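# Clamp the print's second long edge between magnetic wooden bars

## Task

Take two of the wooden bars and clamp the print's remaining long edge between them so that their magnets join, with the clamp running along that edge's full length.

## Robot and tools

The robot is two UF850-type arms, left_arm and right_arm, each fitted with a parallel two-finger gripper and a wrist camera. In the scene frame the origin sits at table-top height midway between the two nominal bases, +z points up, +x runs out over the table, and left_arm is on the +y side. Note that arm names do not correspond to image sides. Calibrated base positions: left_arm at (-0.051, +0.403, +0.013) m, yawed very slightly; right_arm at (-0.044, -0.457, +0.013) m. Both bases have +z up. Each arm reports its hand pose, its velocities, its Hand target and its wrist camera pose in its own base frame. Fixed cameras and the table are given in the scene frame.

Gripper geometry: the fingers point along the gripper's +z axis and close along its y axis. end_effector_position is the point between the closed pads, roughly 2 cm short of the fingertips. Closing pushes the tips about 10 mm further along +z, and most of that happens while the pads are still more than 40 mm apart.

execute_actions(actions, cameras): actions is a list of actions. Each action is a table of up to 15 rows, and each row lasts one 1/30 s step. If a table has fewer than 15 rows, its last row is held until step 15. Every row is one flat list of 14 numbers in [-1, 1]: left_arm dx, dy, dz, rx, ry, rz, opening, then the same seven for right_arm. Both arms are always included. dx..rz are offsets from that arm's Hand target as it stood when the action began, expressed along that arm's own base axes. Each row counts from that starting point, not from the previous row, and the next action counts from the new Hand target, so sending the same offset again moves the arm further. 1.0 means 0.6 m for translation or 180 degrees for rotation. rx, ry, rz form a single rotation vector, applied about the Hand target's position. Opening is absolute: +1 is fully open (0.084 m), -1 is closed. Sending 0 for all six pose numbers re-requests the current Hand target. Calling with an empty list just returns the state and images.

move(target, speed, blend, opening_speed, blocking, cameras): drives each gripper in a straight line. target is either one 14-number row laid out as above or a list of up to 15 such rows. All rows are offsets from the Hand targets at the start of the call, not chained from one row to the next. speed is in m/s, from 0.002 to 1, default 0.25; rotation is limited to twice that value in rad/s. Give one value, or one per target. blend is a corner radius in metres, one value or one per target. opening_speed is the rate of change on the -1..1 scale per second, at least 0.2. blocking=false returns after 0.5 s while the motion continues. A move lasts at least 0.5 s, stops after 10 s, does not avoid obstacles, and lags more at higher speed. Avoid paths that pass near an arm's own base, since they can flip its shoulder. The result adds a move: line giving the ending (done, off_target, moving, held, fault) and the limits that acted. done means the arm is at rest within 3 mm and 2 degrees of its target. Neither done nor off_target tells you whether anything is being touched.

wait(seconds 0..10) lets the scene run. stop brakes a running move. zoom_image(camera, region [x0,y0,x1,y1] pixels, at most 504x504) enlarges part of the latest image. Cameras: cam_head_left, cam_head_right, cam_high, cam_low, cam_left_wrist, cam_right_wrist, all 896x504. clear_fault(arm) clears a reported torque fault. read_manual returns licence text only. finished_scene(scene) ends the scene and cannot be undone.

Controller behaviour: at each step the commanded pose is clipped to within 70 mm and 16 degrees of the measured pose. Hand target is the last command after clipping, and the gripper may settle short of it. To close a remaining gap, send the missing offset. To end a push, command the target back past the gripper. To keep a gripper's opening unchanged, resend its current command, because 0 means half open. grip_measured uses the same scale as opening. To hold something, command an opening clearly below grip_measured; the squeeze is about 24 N per pad at most.

Things to avoid: dropping parts, letting go of moving parts, slams, and hard pushes. Do not let anything fall off the table, and do not leave anything off it. Keep the arms from colliding or pressing against each other, and never close one gripper on the other's fingers. A clearance check blocks commands that bring the arms too close. A torque fault occurs when contact torque reaches a joint's limit: waist 55.2, shoulder 55.2, elbow 46, forearm roll 22, wrist pitch 13.1, wrist roll 14.5 N m. A held load counts toward this. A fault also occurs if a motor sits at its torque limit for 1 s. The arm then stops until clear_fault is called. Holding loads, stretching out, or pushing toward unreachable poses heats the motors. A MOTOR HOT line appears at 65 °C, and at 80 °C the arm brakes for 30-60 s. Loose objects may be nudged now and then. The finished clamp has to stay in place after the robot lets go.

Each tool is called after ">>>" as name(argument=value, ...), one argument or row to a line, values as JSON.

## Session

>>> execute_actions(
  actions=[],
)

Scene clock: 0.00 s.
left_arm: end_effector_position=(+0.4229, -0.2901, +0.1932) grip_measured=+1.00 end_effector_quat_wxyz=(-0.222, +0.702, +0.591, +0.329) | right_arm: end_effector_position=(+0.2170, -0.1153, +0.1584) grip_measured=+1.00 end_effector_quat_wxyz=(-0.174, +0.697, +0.694, +0.051)
Joint positions: left_arm=[-0.889 -0.713 -1.224 0.705 -1.167 -2.797 0.084] | right_arm=[-0.638 -0.138 -0.435 0.251 -0.645 -2.433 0.084]
Joint velocities: within noise
Joint torques (N m): no reading
Hand target: left_arm +0.4229, -0.2901, +0.1932; -0.222, +0.702, +0.591, +0.329 | right_arm +0.2170, -0.1153, +0.1584; -0.174, +0.697, +0.694, +0.051
Tool commands: left_gripper/opening=+1.0 right_gripper/opening=+1.0

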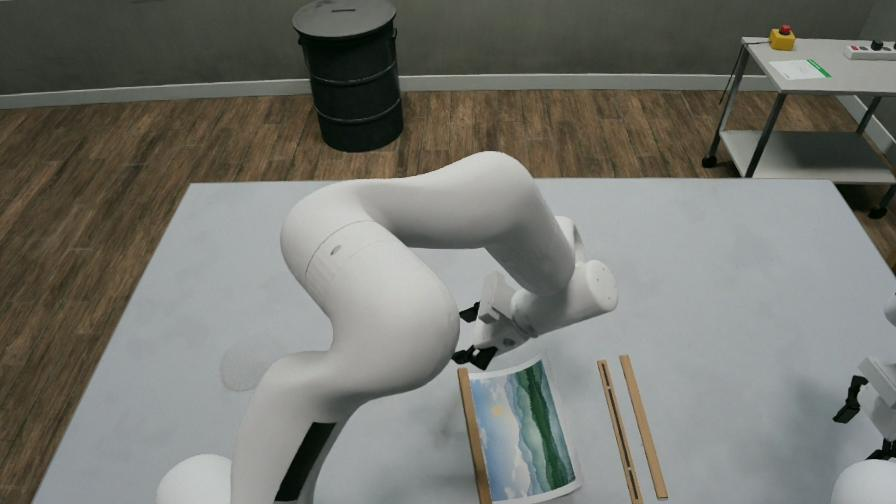

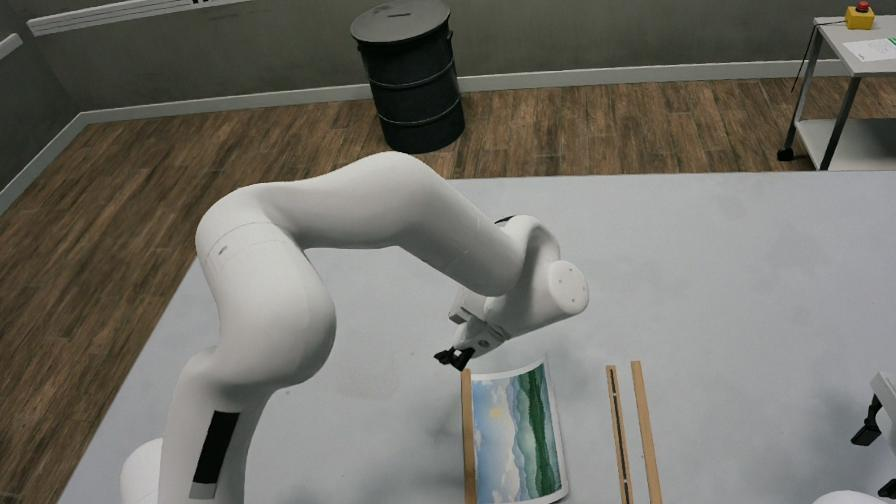

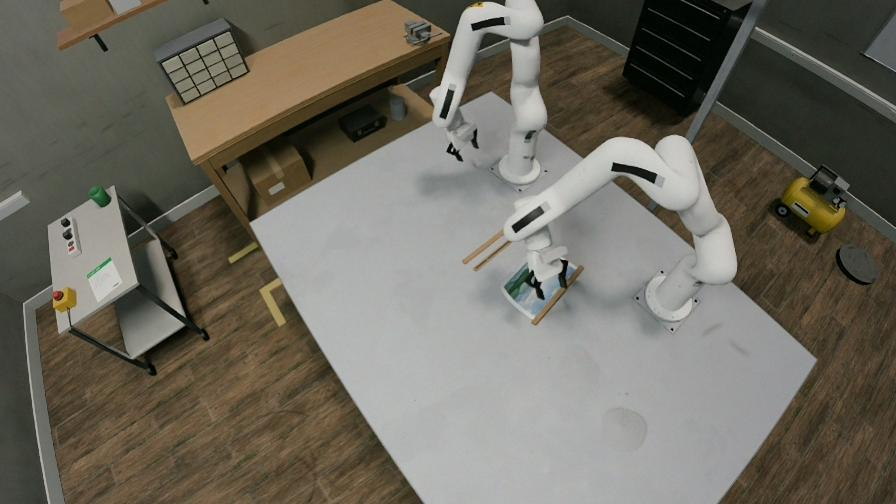

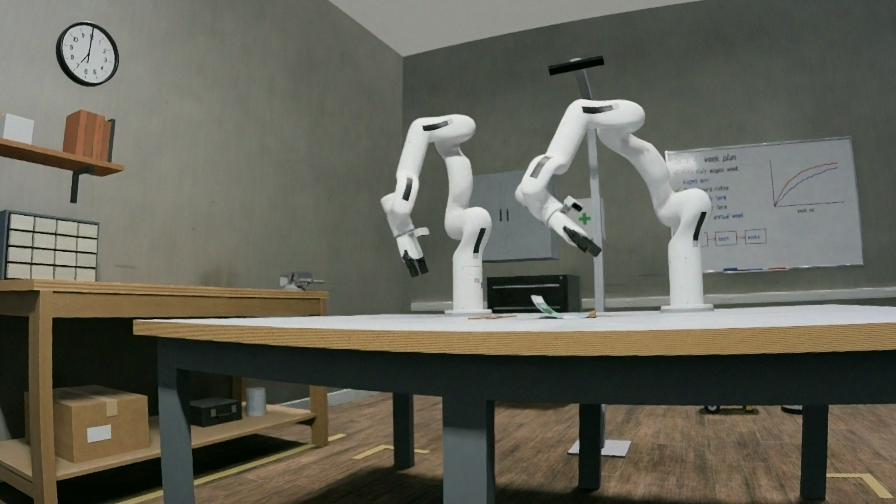

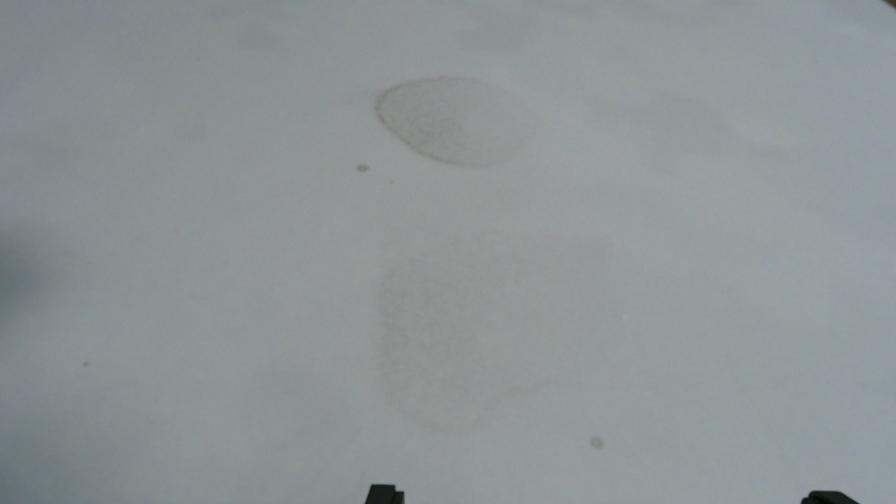

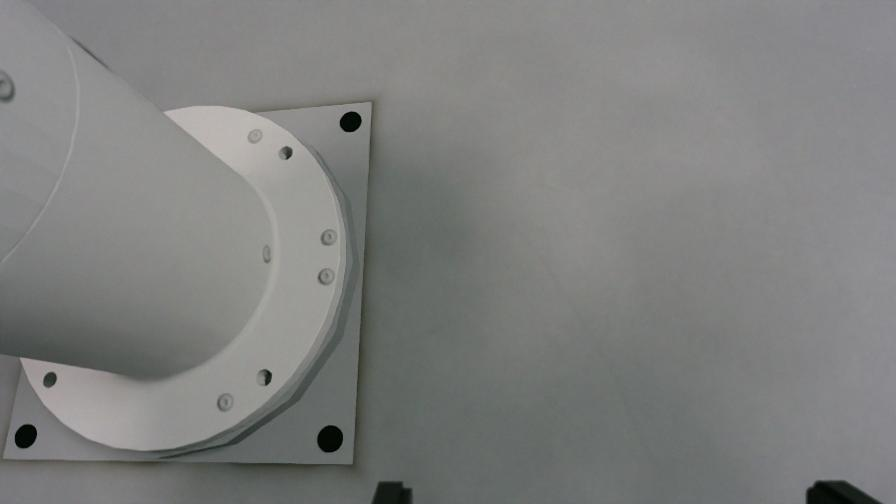

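>>> zoom_image(
  camera="cam_head_left",
  region=[430, 330, 690, 504],
)

>>> zoom_image(
  camera="cam_head_right",
  region=[430, 330, 690, 504],
)

>>> zoom_image(
  camera="cam_high",
  region=[440, 210, 610, 340],
)

>>> zoom_image(
  camera="cam_low",
  region=[440, 270, 640, 340],
)

Scaled by 1.938 from the camera's 896x504 image, which has a finer 1280x720 frame.

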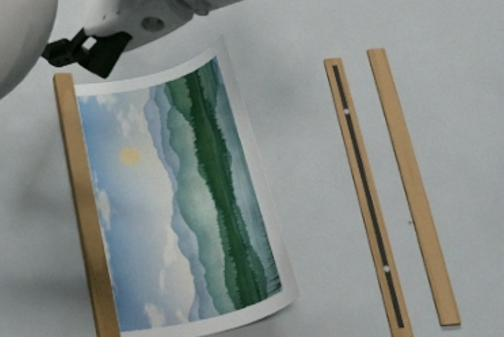

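Scaled by 1.938 from the camera's 896x504 image, which has a finer 1280x720 frame.

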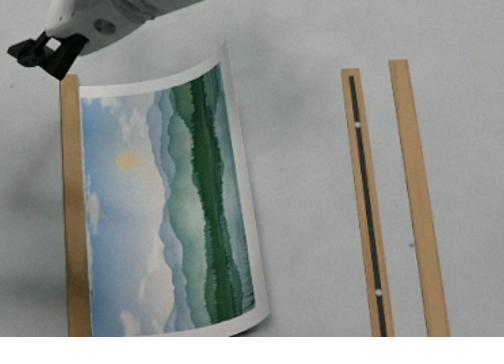

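Scaled by 2.965 from the camera's 896x504 image, which has a finer 1280x720 frame.

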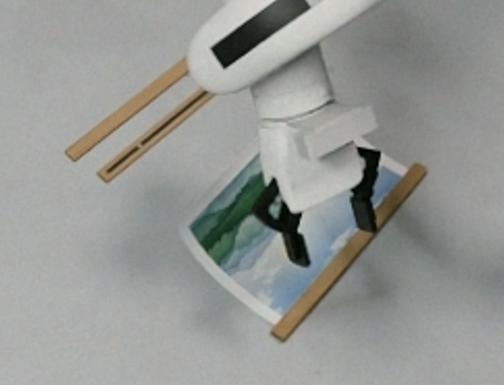

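Scaled by 2.520 from the camera's 896x504 image, which has a finer 1280x720 frame.

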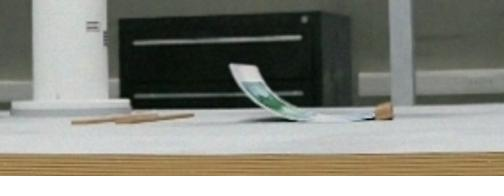

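>>> move(
  target=[-0.1215,-0.383,0.428,-0.2525,0.0605,0.0255,1,0,0,0,0,0,0,1],
  speed=0.25,
)

Scene clock: 28.77 s.
left_arm: end_effector_position=(+0.3500, -0.5198, +0.4500) grip_measured=+1.00 end_effector_quat_wxyz=(-0.001, +0.737, +0.676, +0.000) | right_arm: end_effector_position=(+0.2170, -0.1153, +0.1584) grip_measured=+1.00 end_effector_quat_wxyz=(-0.174, +0.697, +0.694, +0.051)
Joint positions: left_arm=[-0.978 -0.467 -1.661 0 -1.194 -2.462 0.084] | right_arm=[-0.638 -0.138 -0.435 0.251 -0.645 -2.433 0.084]
Joint velocities: within noise
Joint torques (N m): left_arm=[-10.33 25.33 -45.55 -1.76 -1.19 0.86] | right_arm=[8.07 16.72 -14.19 -0.63 0.51 0.5]
Hand target: left_arm +0.3500, -0.5199, +0.4500; -0.001, +0.737, +0.676, +0.000 | right_arm +0.2170, -0.1153, +0.1584; -0.174, +0.697, +0.694, +0.051
Off the commanded pose: left_arm 0.000 m, 0 deg | right_arm 0.000 m, 0 deg.
move: done

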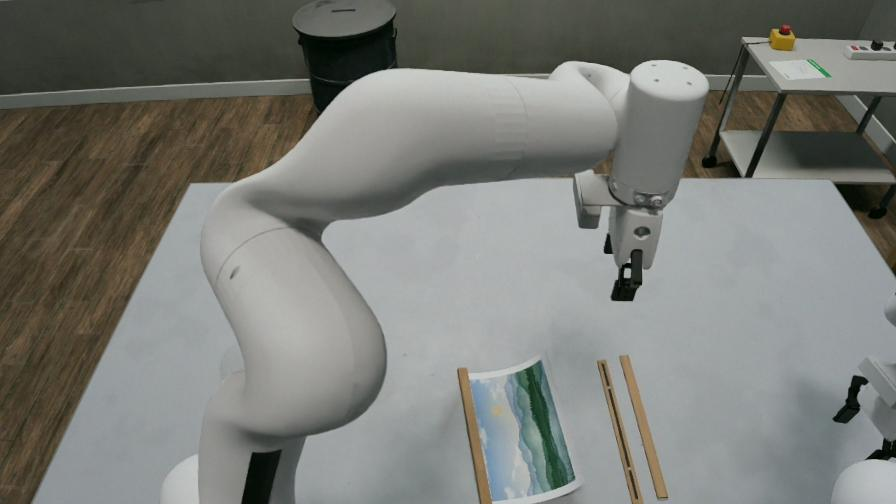

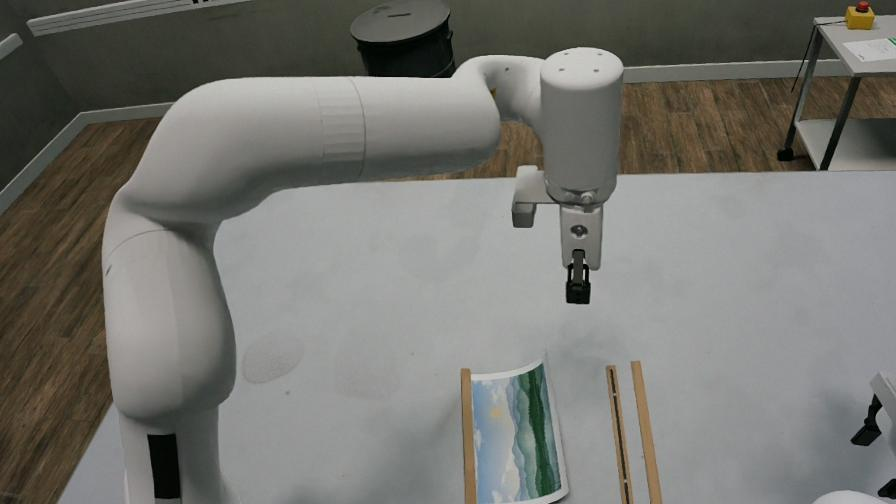

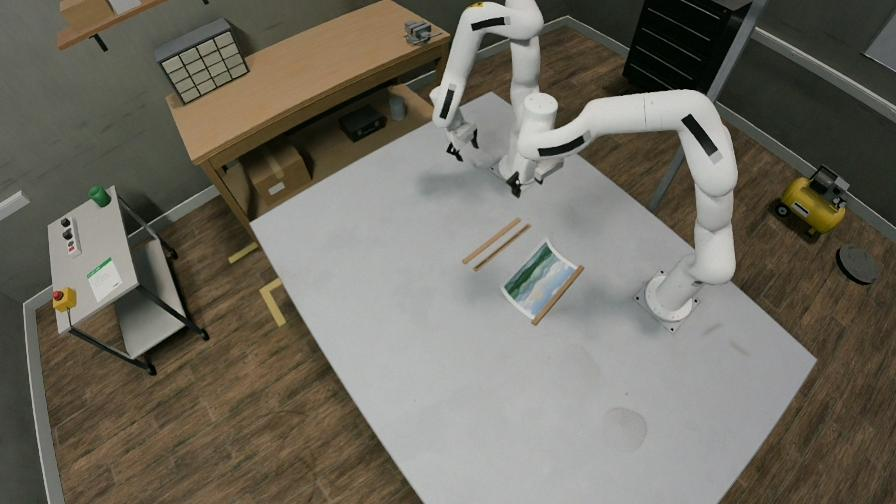

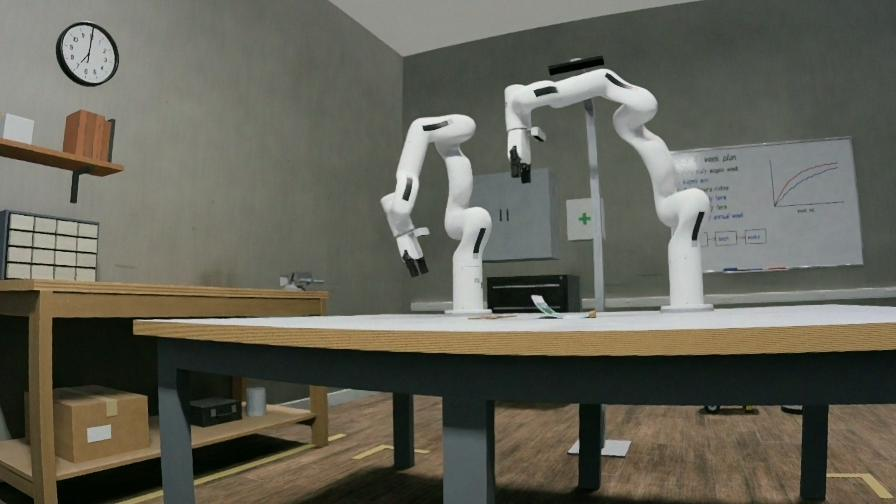

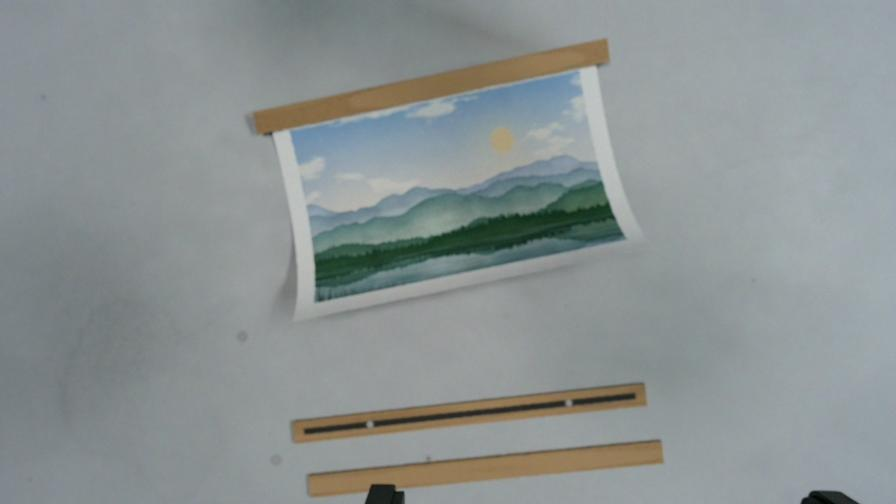

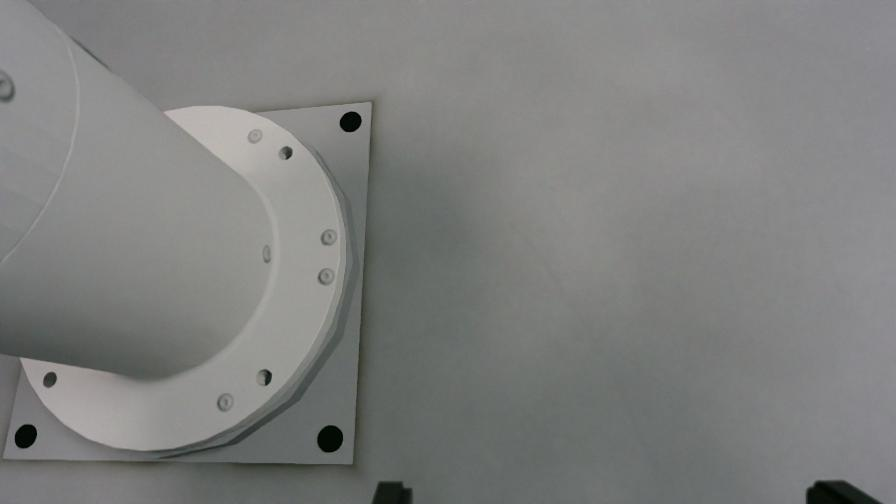

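>>> zoom_image(
  camera="cam_left_wrist",
  region=[230, 20, 690, 260],
)

>>> zoom_image(
  camera="cam_left_wrist",
  region=[270, 260, 690, 504],
)

Scaled by 1.096 from the camera's 896x504 image, which has a finer 1280x720 frame.

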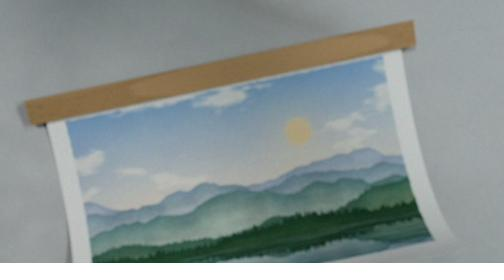

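Scaled by 1.200 from the camera's 896x504 image, which has a finer 1280x720 frame.

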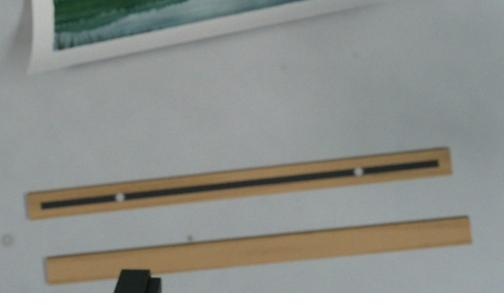

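>>> move(
  target=[0,0.1667,0,0,0,0,1,0,0,0,0,0,0,1],
  cameras=["cam_left_wrist"],
)

>>> zoom_image(
  camera="cam_left_wrist",
  region=[224, 126, 672, 378],
)

>>> move(
  target=[-0.08333,0,0,0,0,0,1,0,0,0,0,0,0,1],
  cameras=["cam_left_wrist"],
)

>>> zoom_image(
  camera="cam_left_wrist",
  region=[224, 126, 672, 378],
)

Scene clock: 55.90 s.
left_arm: end_effector_position=(+0.3500, -0.4199, +0.4500) grip_measured=+1.00 end_effector_quat_wxyz=(-0.001, +0.737, +0.676, +0.000) | right_arm: end_effector_position=(+0.2170, -0.1153, +0.1584) grip_measured=+1.00 end_effector_quat_wxyz=(-0.174, +0.697, +0.694, +0.051)
Joint positions: left_arm=[-0.876 -0.253 -1.381 0 -1.129 -2.36 0.084] | right_arm=[-0.638 -0.138 -0.435 0.251 -0.645 -2.433 0.084]
Joint velocities: within noise
Joint torques (N m): left_arm=[11.78 43.72 -22.64 -2.12 0.97 0.73] | right_arm=[8.56 14.61 -14.2 -1.22 1.52 0.35]
Hand target: left_arm +0.3500, -0.4198, +0.4500; -0.001, +0.737, +0.676, +0.000 | right_arm +0.2170, -0.1153, +0.1584; -0.174, +0.697, +0.694, +0.051
Off the commanded pose: left_arm 0.000 m, 0 deg | right_arm 0.000 m, 0 deg.
move: done
Images, in order (width x height): cam_left_wrist 896x504.

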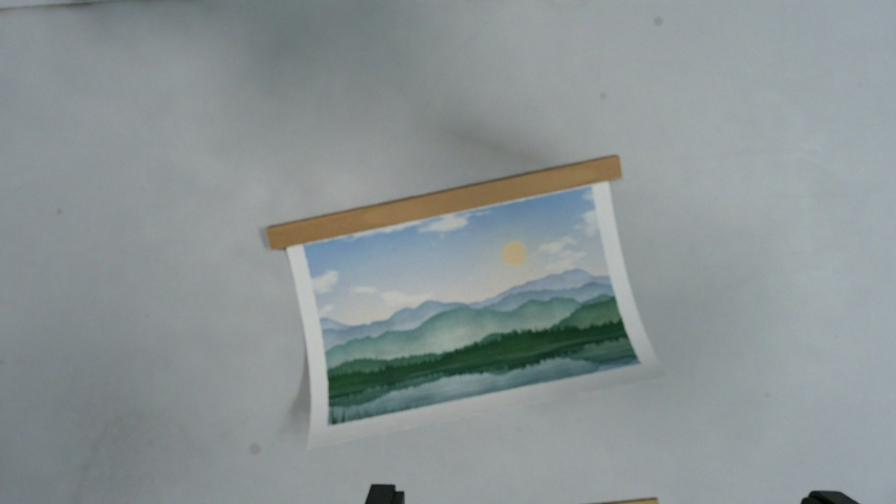

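Scaled by 1.125 from the camera's 896x504 image, which has a finer 1280x720 frame.

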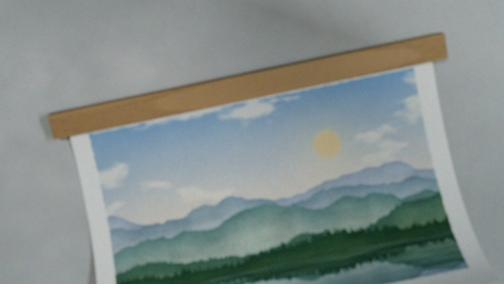

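Scene clock: 56.77 s.
left_arm: end_effector_position=(+0.3001, -0.4199, +0.4500) grip_measured=+1.00 end_effector_quat_wxyz=(-0.001, +0.737, +0.676, +0.000) | right_arm: end_effector_position=(+0.2170, -0.1153, +0.1584) grip_measured=+1.00 end_effector_quat_wxyz=(-0.174, +0.697, +0.694, +0.051)
Joint positions: left_arm=[-0.95 -0.175 -1.289 0 -1.115 -2.434 0.084] | right_arm=[-0.638 -0.138 -0.435 0.251 -0.645 -2.433 0.084]
Joint velocities: within noise
Joint torques (N m): left_arm=[-10.24 41.4 -21.93 4.2 1.01 -0.88] | right_arm=[8.92 14.6 -14.11 -1.07 1.54 0.39]
Hand target: left_arm +0.3000, -0.4198, +0.4500; -0.001, +0.737, +0.676, +0.000 | right_arm +0.2170, -0.1153, +0.1584; -0.174, +0.697, +0.694, +0.051
Off the commanded pose: left_arm 0.000 m, 0 deg | right_arm 0.000 m, 0 deg.
move: done
Images, in order (width x height): cam_left_wrist 896x504.

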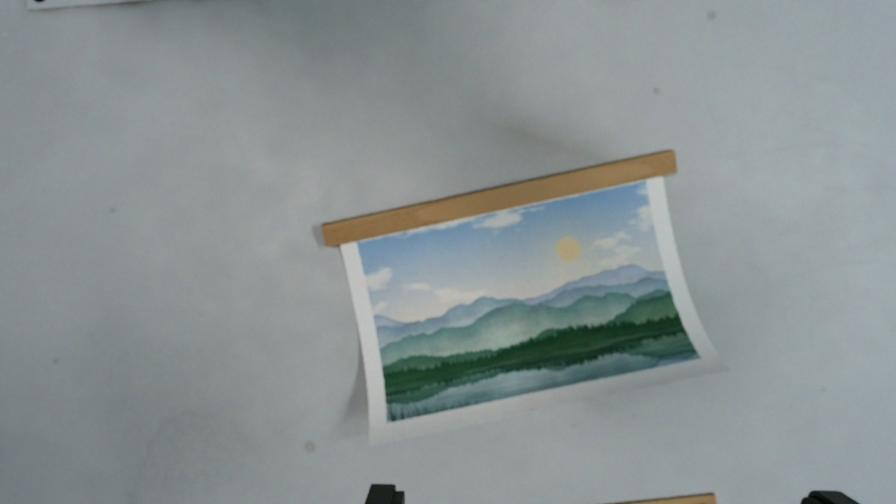

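Scaled by 1.125 from the camera's 896x504 image, which has a finer 1280x720 frame.

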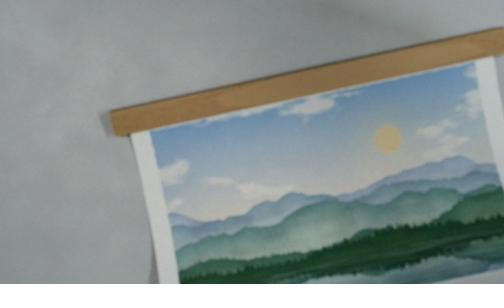

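>>> move(
  target=[0.039,0.1885,-0.25,0,0,-0.4356,1,0,0,0,0,0,0,1],
  cameras=["cam_left_wrist","cam_head_left"],
)

Scene clock: 74.63 s.
left_arm: end_effector_position=(+0.3234, -0.3068, +0.3000) grip_measured=+1.00 end_effector_quat_wxyz=(-0.001, +0.998, +0.058, +0.000) | right_arm: end_effector_position=(+0.2170, -0.1153, +0.1584) grip_measured=+1.00 end_effector_quat_wxyz=(-0.174, +0.697, +0.694, +0.051)
Joint positions: left_arm=[-0.76 -0.114 -0.87 0.002 -0.756 -0.876 0.084] | right_arm=[-0.638 -0.138 -0.435 0.251 -0.645 -2.433 0.084]
Joint velocities: within noise
Joint torques (N m): left_arm=[11 11.12 -20.17 -2.08 1.14 0.87] | right_arm=[7.91 14.41 -14.15 -0.92 2.31 0.44]
Hand target: left_arm +0.3234, -0.3067, +0.3000; -0.001, +0.998, +0.058, +0.000 | right_arm +0.2170, -0.1153, +0.1584; -0.174, +0.697, +0.694, +0.051
Off the commanded pose: left_arm 0.000 m, 0 deg | right_arm 0.000 m, 0 deg.
move: done
Images, in order (width x height): cam_head_left 896x504, cam_left_wrist 896x504.

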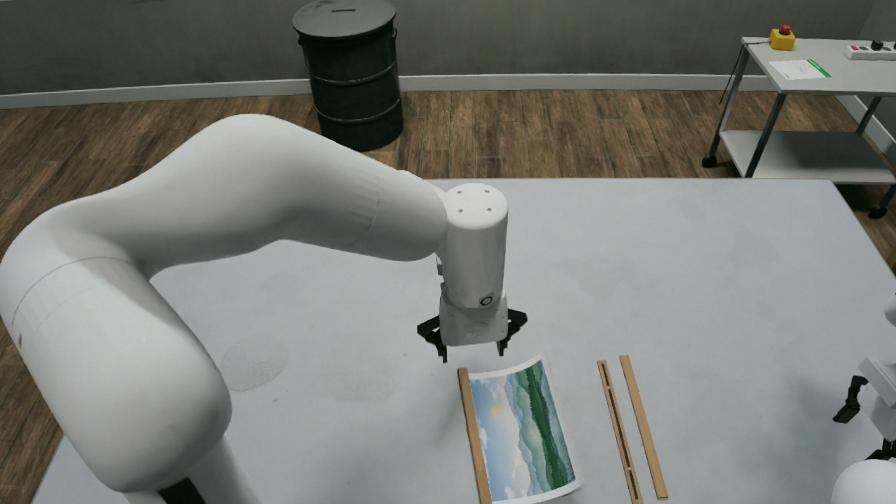

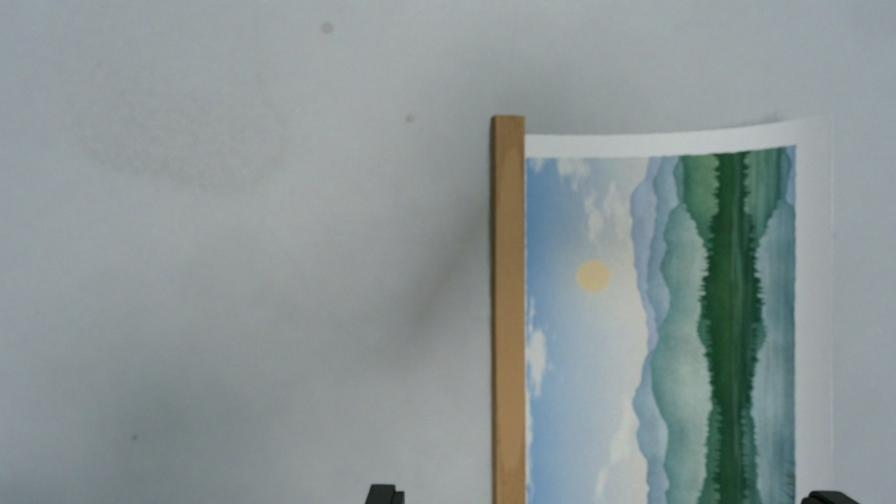

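>>> move(
  target=[0,-0.01,-0.2667,0,0,0,0,0,0,0,0,0,0,1],
  cameras=["cam_left_wrist","cam_low"],
)

Scene clock: 79.70 s.
left_arm: end_effector_position=(+0.3234, -0.3127, +0.1400) grip_measured=-0.01 end_effector_quat_wxyz=(-0.001, +0.998, +0.058, +0.000) | right_arm: end_effector_position=(+0.2170, -0.1153, +0.1584) grip_measured=+1.00 end_effector_quat_wxyz=(-0.174, +0.697, +0.694, +0.051)
Joint positions: left_arm=[-0.769 -0.399 -0.782 0.004 -0.384 -0.888 0.044] | right_arm=[-0.638 -0.138 -0.435 0.251 -0.645 -2.433 0.084]
Joint velocities: within noise
Joint torques (N m): left_arm=[-9.88 17.89 -36.73 2.25 0.98 -0.84] | right_arm=[7.78 15.22 -14.19 -1.16 2.45 0.5]
Hand target: left_arm +0.3234, -0.3127, +0.1400; -0.001, +0.998, +0.058, +0.000 | right_arm +0.2170, -0.1153, +0.1584; -0.174, +0.697, +0.694, +0.051
Off the commanded pose: left_arm 0.000 m, 0 deg | right_arm 0.000 m, 0 deg.
move: done
Images, in order (width x height): cam_low 896x504, cam_left_wrist 896x504.

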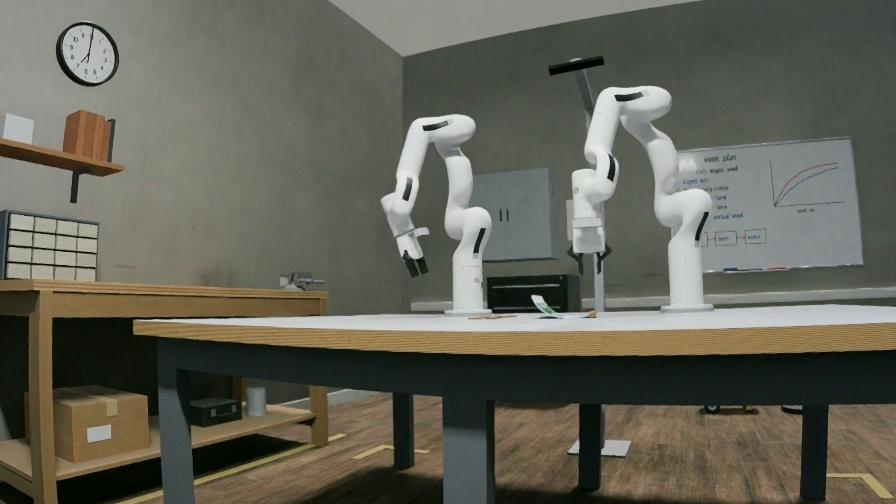

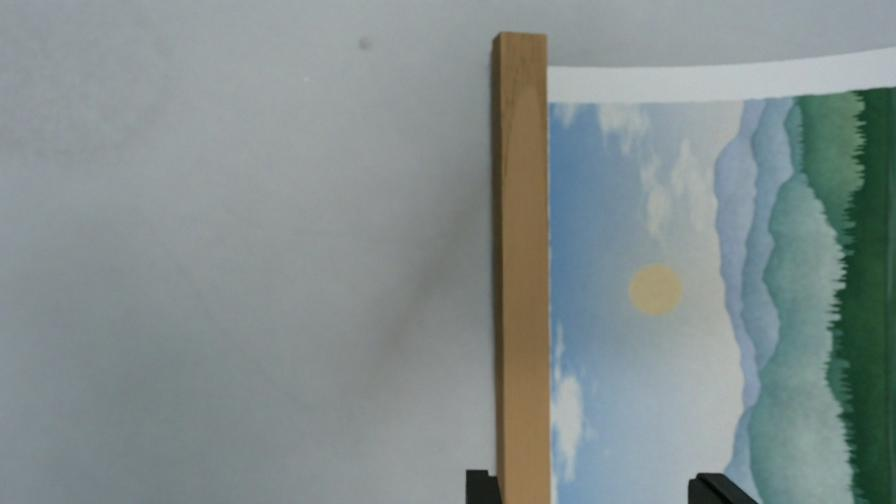

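>>> zoom_image(
  camera="cam_left_wrist",
  region=[440, 10, 640, 150],
)

>>> zoom_image(
  camera="cam_left_wrist",
  region=[440, 380, 640, 504],
)

>>> zoom_image(
  camera="cam_low",
  region=[450, 280, 620, 330],
)

Scaled by 2.520 from the camera's 896x504 image, which has a finer 1280x720 frame.

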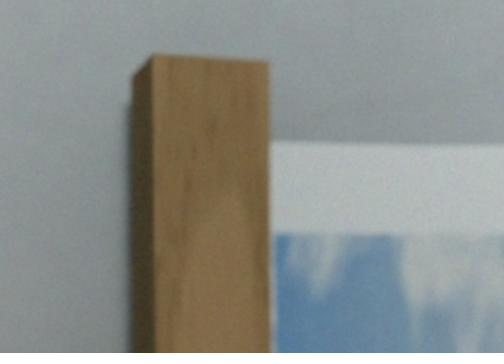

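Scaled by 2.520 from the camera's 896x504 image, which has a finer 1280x720 frame.

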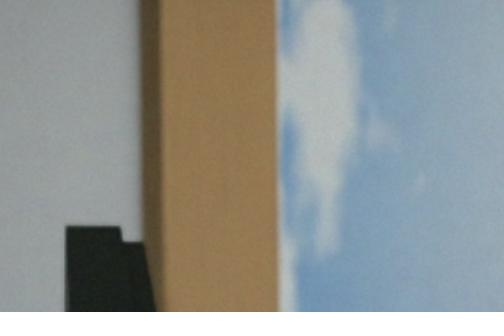

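Scaled by 2.965 from the camera's 896x504 image, which has a finer 1280x720 frame.

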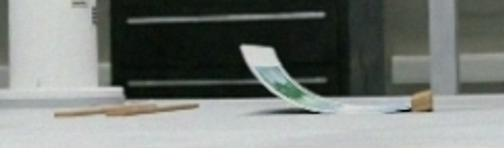

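>>> move(
  target=[-0.007,0.0077,-0.175,0,0,0,0,0,0,0,0,0,0,1],
  cameras=["cam_left_wrist","cam_low","cam_head_left"],
  speed=0.12,
)

>>> zoom_image(
  camera="cam_low",
  region=[520, 240, 650, 330],
)

Scene clock: 112.33 s.
left_arm: end_effector_position=(+0.3192, -0.3081, +0.0350) grip_measured=-0.01 end_effector_quat_wxyz=(-0.001, +0.998, +0.058, +0.000) | right_arm: end_effector_position=(+0.2170, -0.1153, +0.1584) grip_measured=+1.00 end_effector_quat_wxyz=(-0.174, +0.697, +0.694, +0.051)
Joint positions: left_arm=[-0.768 -0.635 -0.786 0.009 -0.151 -0.892 0.044] | right_arm=[-0.638 -0.138 -0.435 0.251 -0.645 -2.433 0.084]
Joint velocities: within noise
Joint torques (N m): left_arm=[10.96 21.78 -30.21 3.19 1.1 -0.92] | right_arm=[7.77 14.94 -14.11 -0.88 3.21 0.31]
Hand target: left_arm +0.3192, -0.3081, +0.0350; -0.001, +0.998, +0.058, +0.000 | right_arm +0.2170, -0.1153, +0.1584; -0.174, +0.697, +0.694, +0.051
Off the commanded pose: left_arm 0.000 m, 0 deg | right_arm 0.000 m, 0 deg.
move: done
Images, in order (width x height): cam_head_left 896x504, cam_low 896x504, cam_left_wrist 896x504.

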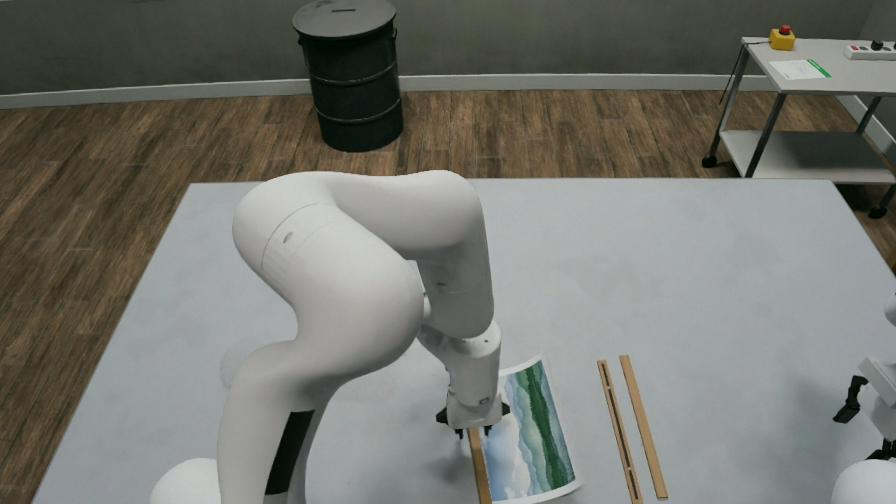

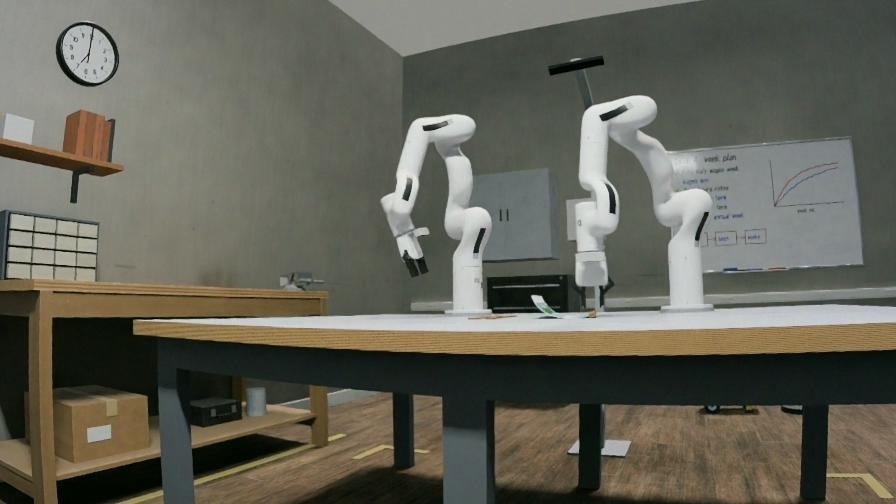

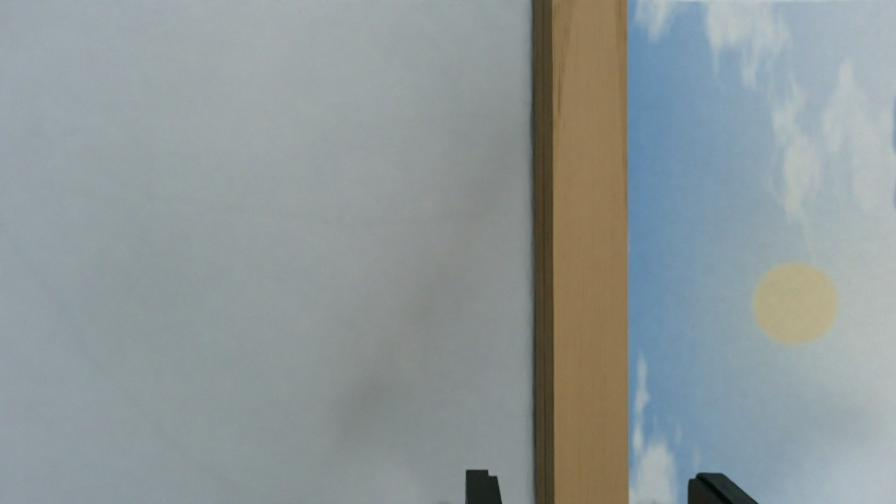

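Scaled by 3.877 from the camera's 896x504 image, which has a finer 1280x720 frame.

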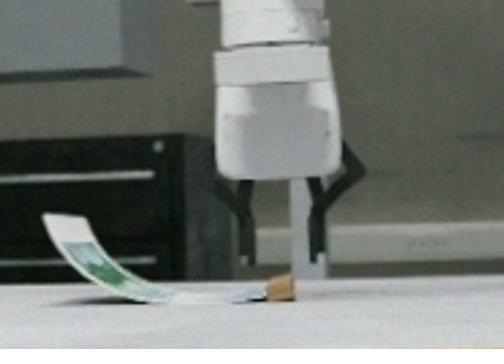

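>>> move(
  target=[0,0.003,-0.0267,0,0,0,0,0,0,0,0,0,0,1],
  cameras=["cam_left_wrist","cam_low"],
  speed=0.06,
)

>>> zoom_image(
  camera="cam_low",
  region=[520, 240, 650, 330],
)

Scene clock: 119.33 s.
left_arm: end_effector_position=(+0.3192, -0.3063, +0.0190) grip_measured=-0.01 end_effector_quat_wxyz=(-0.001, +0.998, +0.058, +0.000) | right_arm: end_effector_position=(+0.2170, -0.1153, +0.1584) grip_measured=+1.00 end_effector_quat_wxyz=(-0.174, +0.697, +0.694, +0.051)
Joint positions: left_arm=[-0.766 -0.674 -0.792 0.011 -0.118 -0.892 0.044] | right_arm=[-0.638 -0.138 -0.435 0.251 -0.645 -2.433 0.084]
Joint velocities: within noise
Joint torques (N m): left_arm=[10.44 22.14 -29.18 3.34 1.03 0.49] | right_arm=[7.54 14.73 -14.09 -0.93 3.2 0.37]
Hand target: left_arm +0.3192, -0.3063, +0.0190; -0.001, +0.998, +0.058, +0.000 | right_arm +0.2170, -0.1153, +0.1584; -0.174, +0.697, +0.694, +0.051
Off the commanded pose: left_arm 0.000 m, 0 deg | right_arm 0.000 m, 0 deg.
move: done
Images, in order (width x height): cam_low 896x504, cam_left_wrist 896x504.

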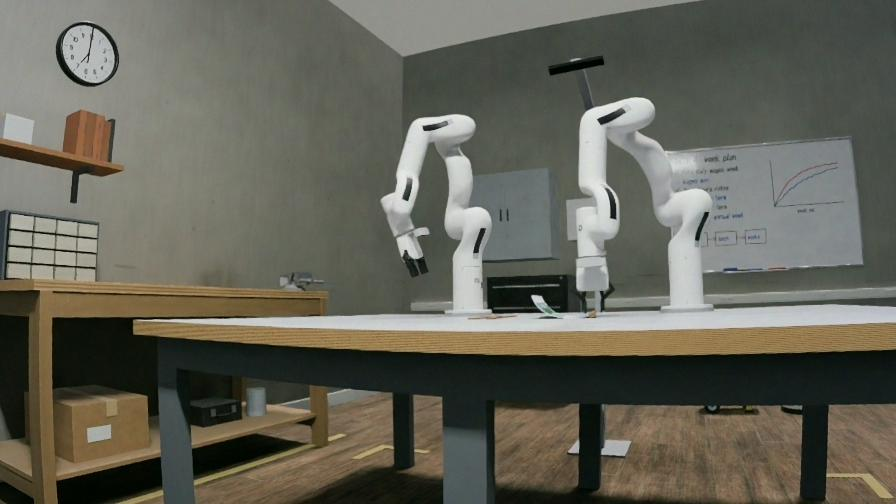

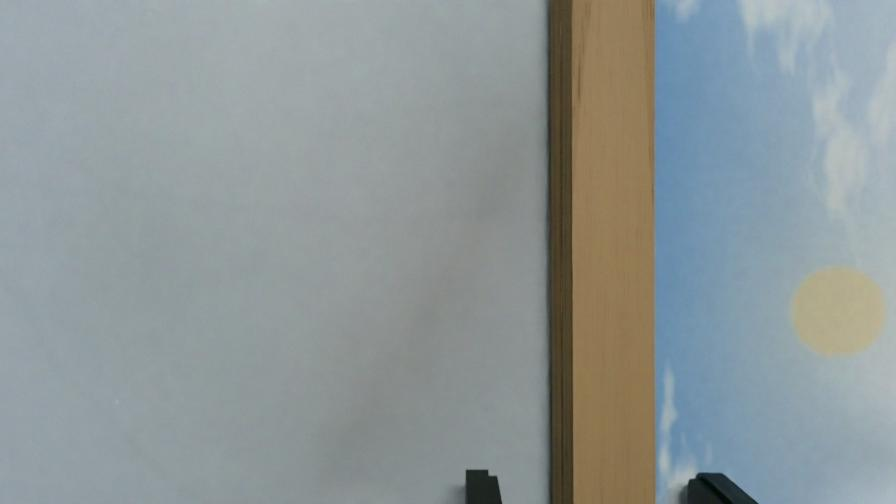

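Scaled by 3.877 from the camera's 896x504 image, which has a finer 1280x720 frame.

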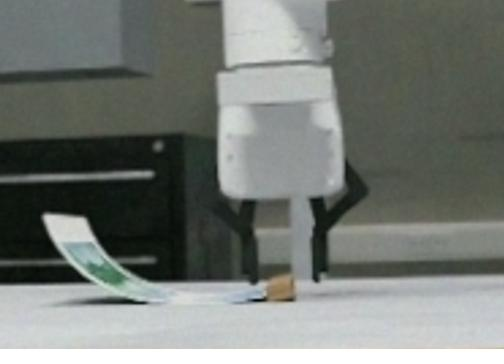

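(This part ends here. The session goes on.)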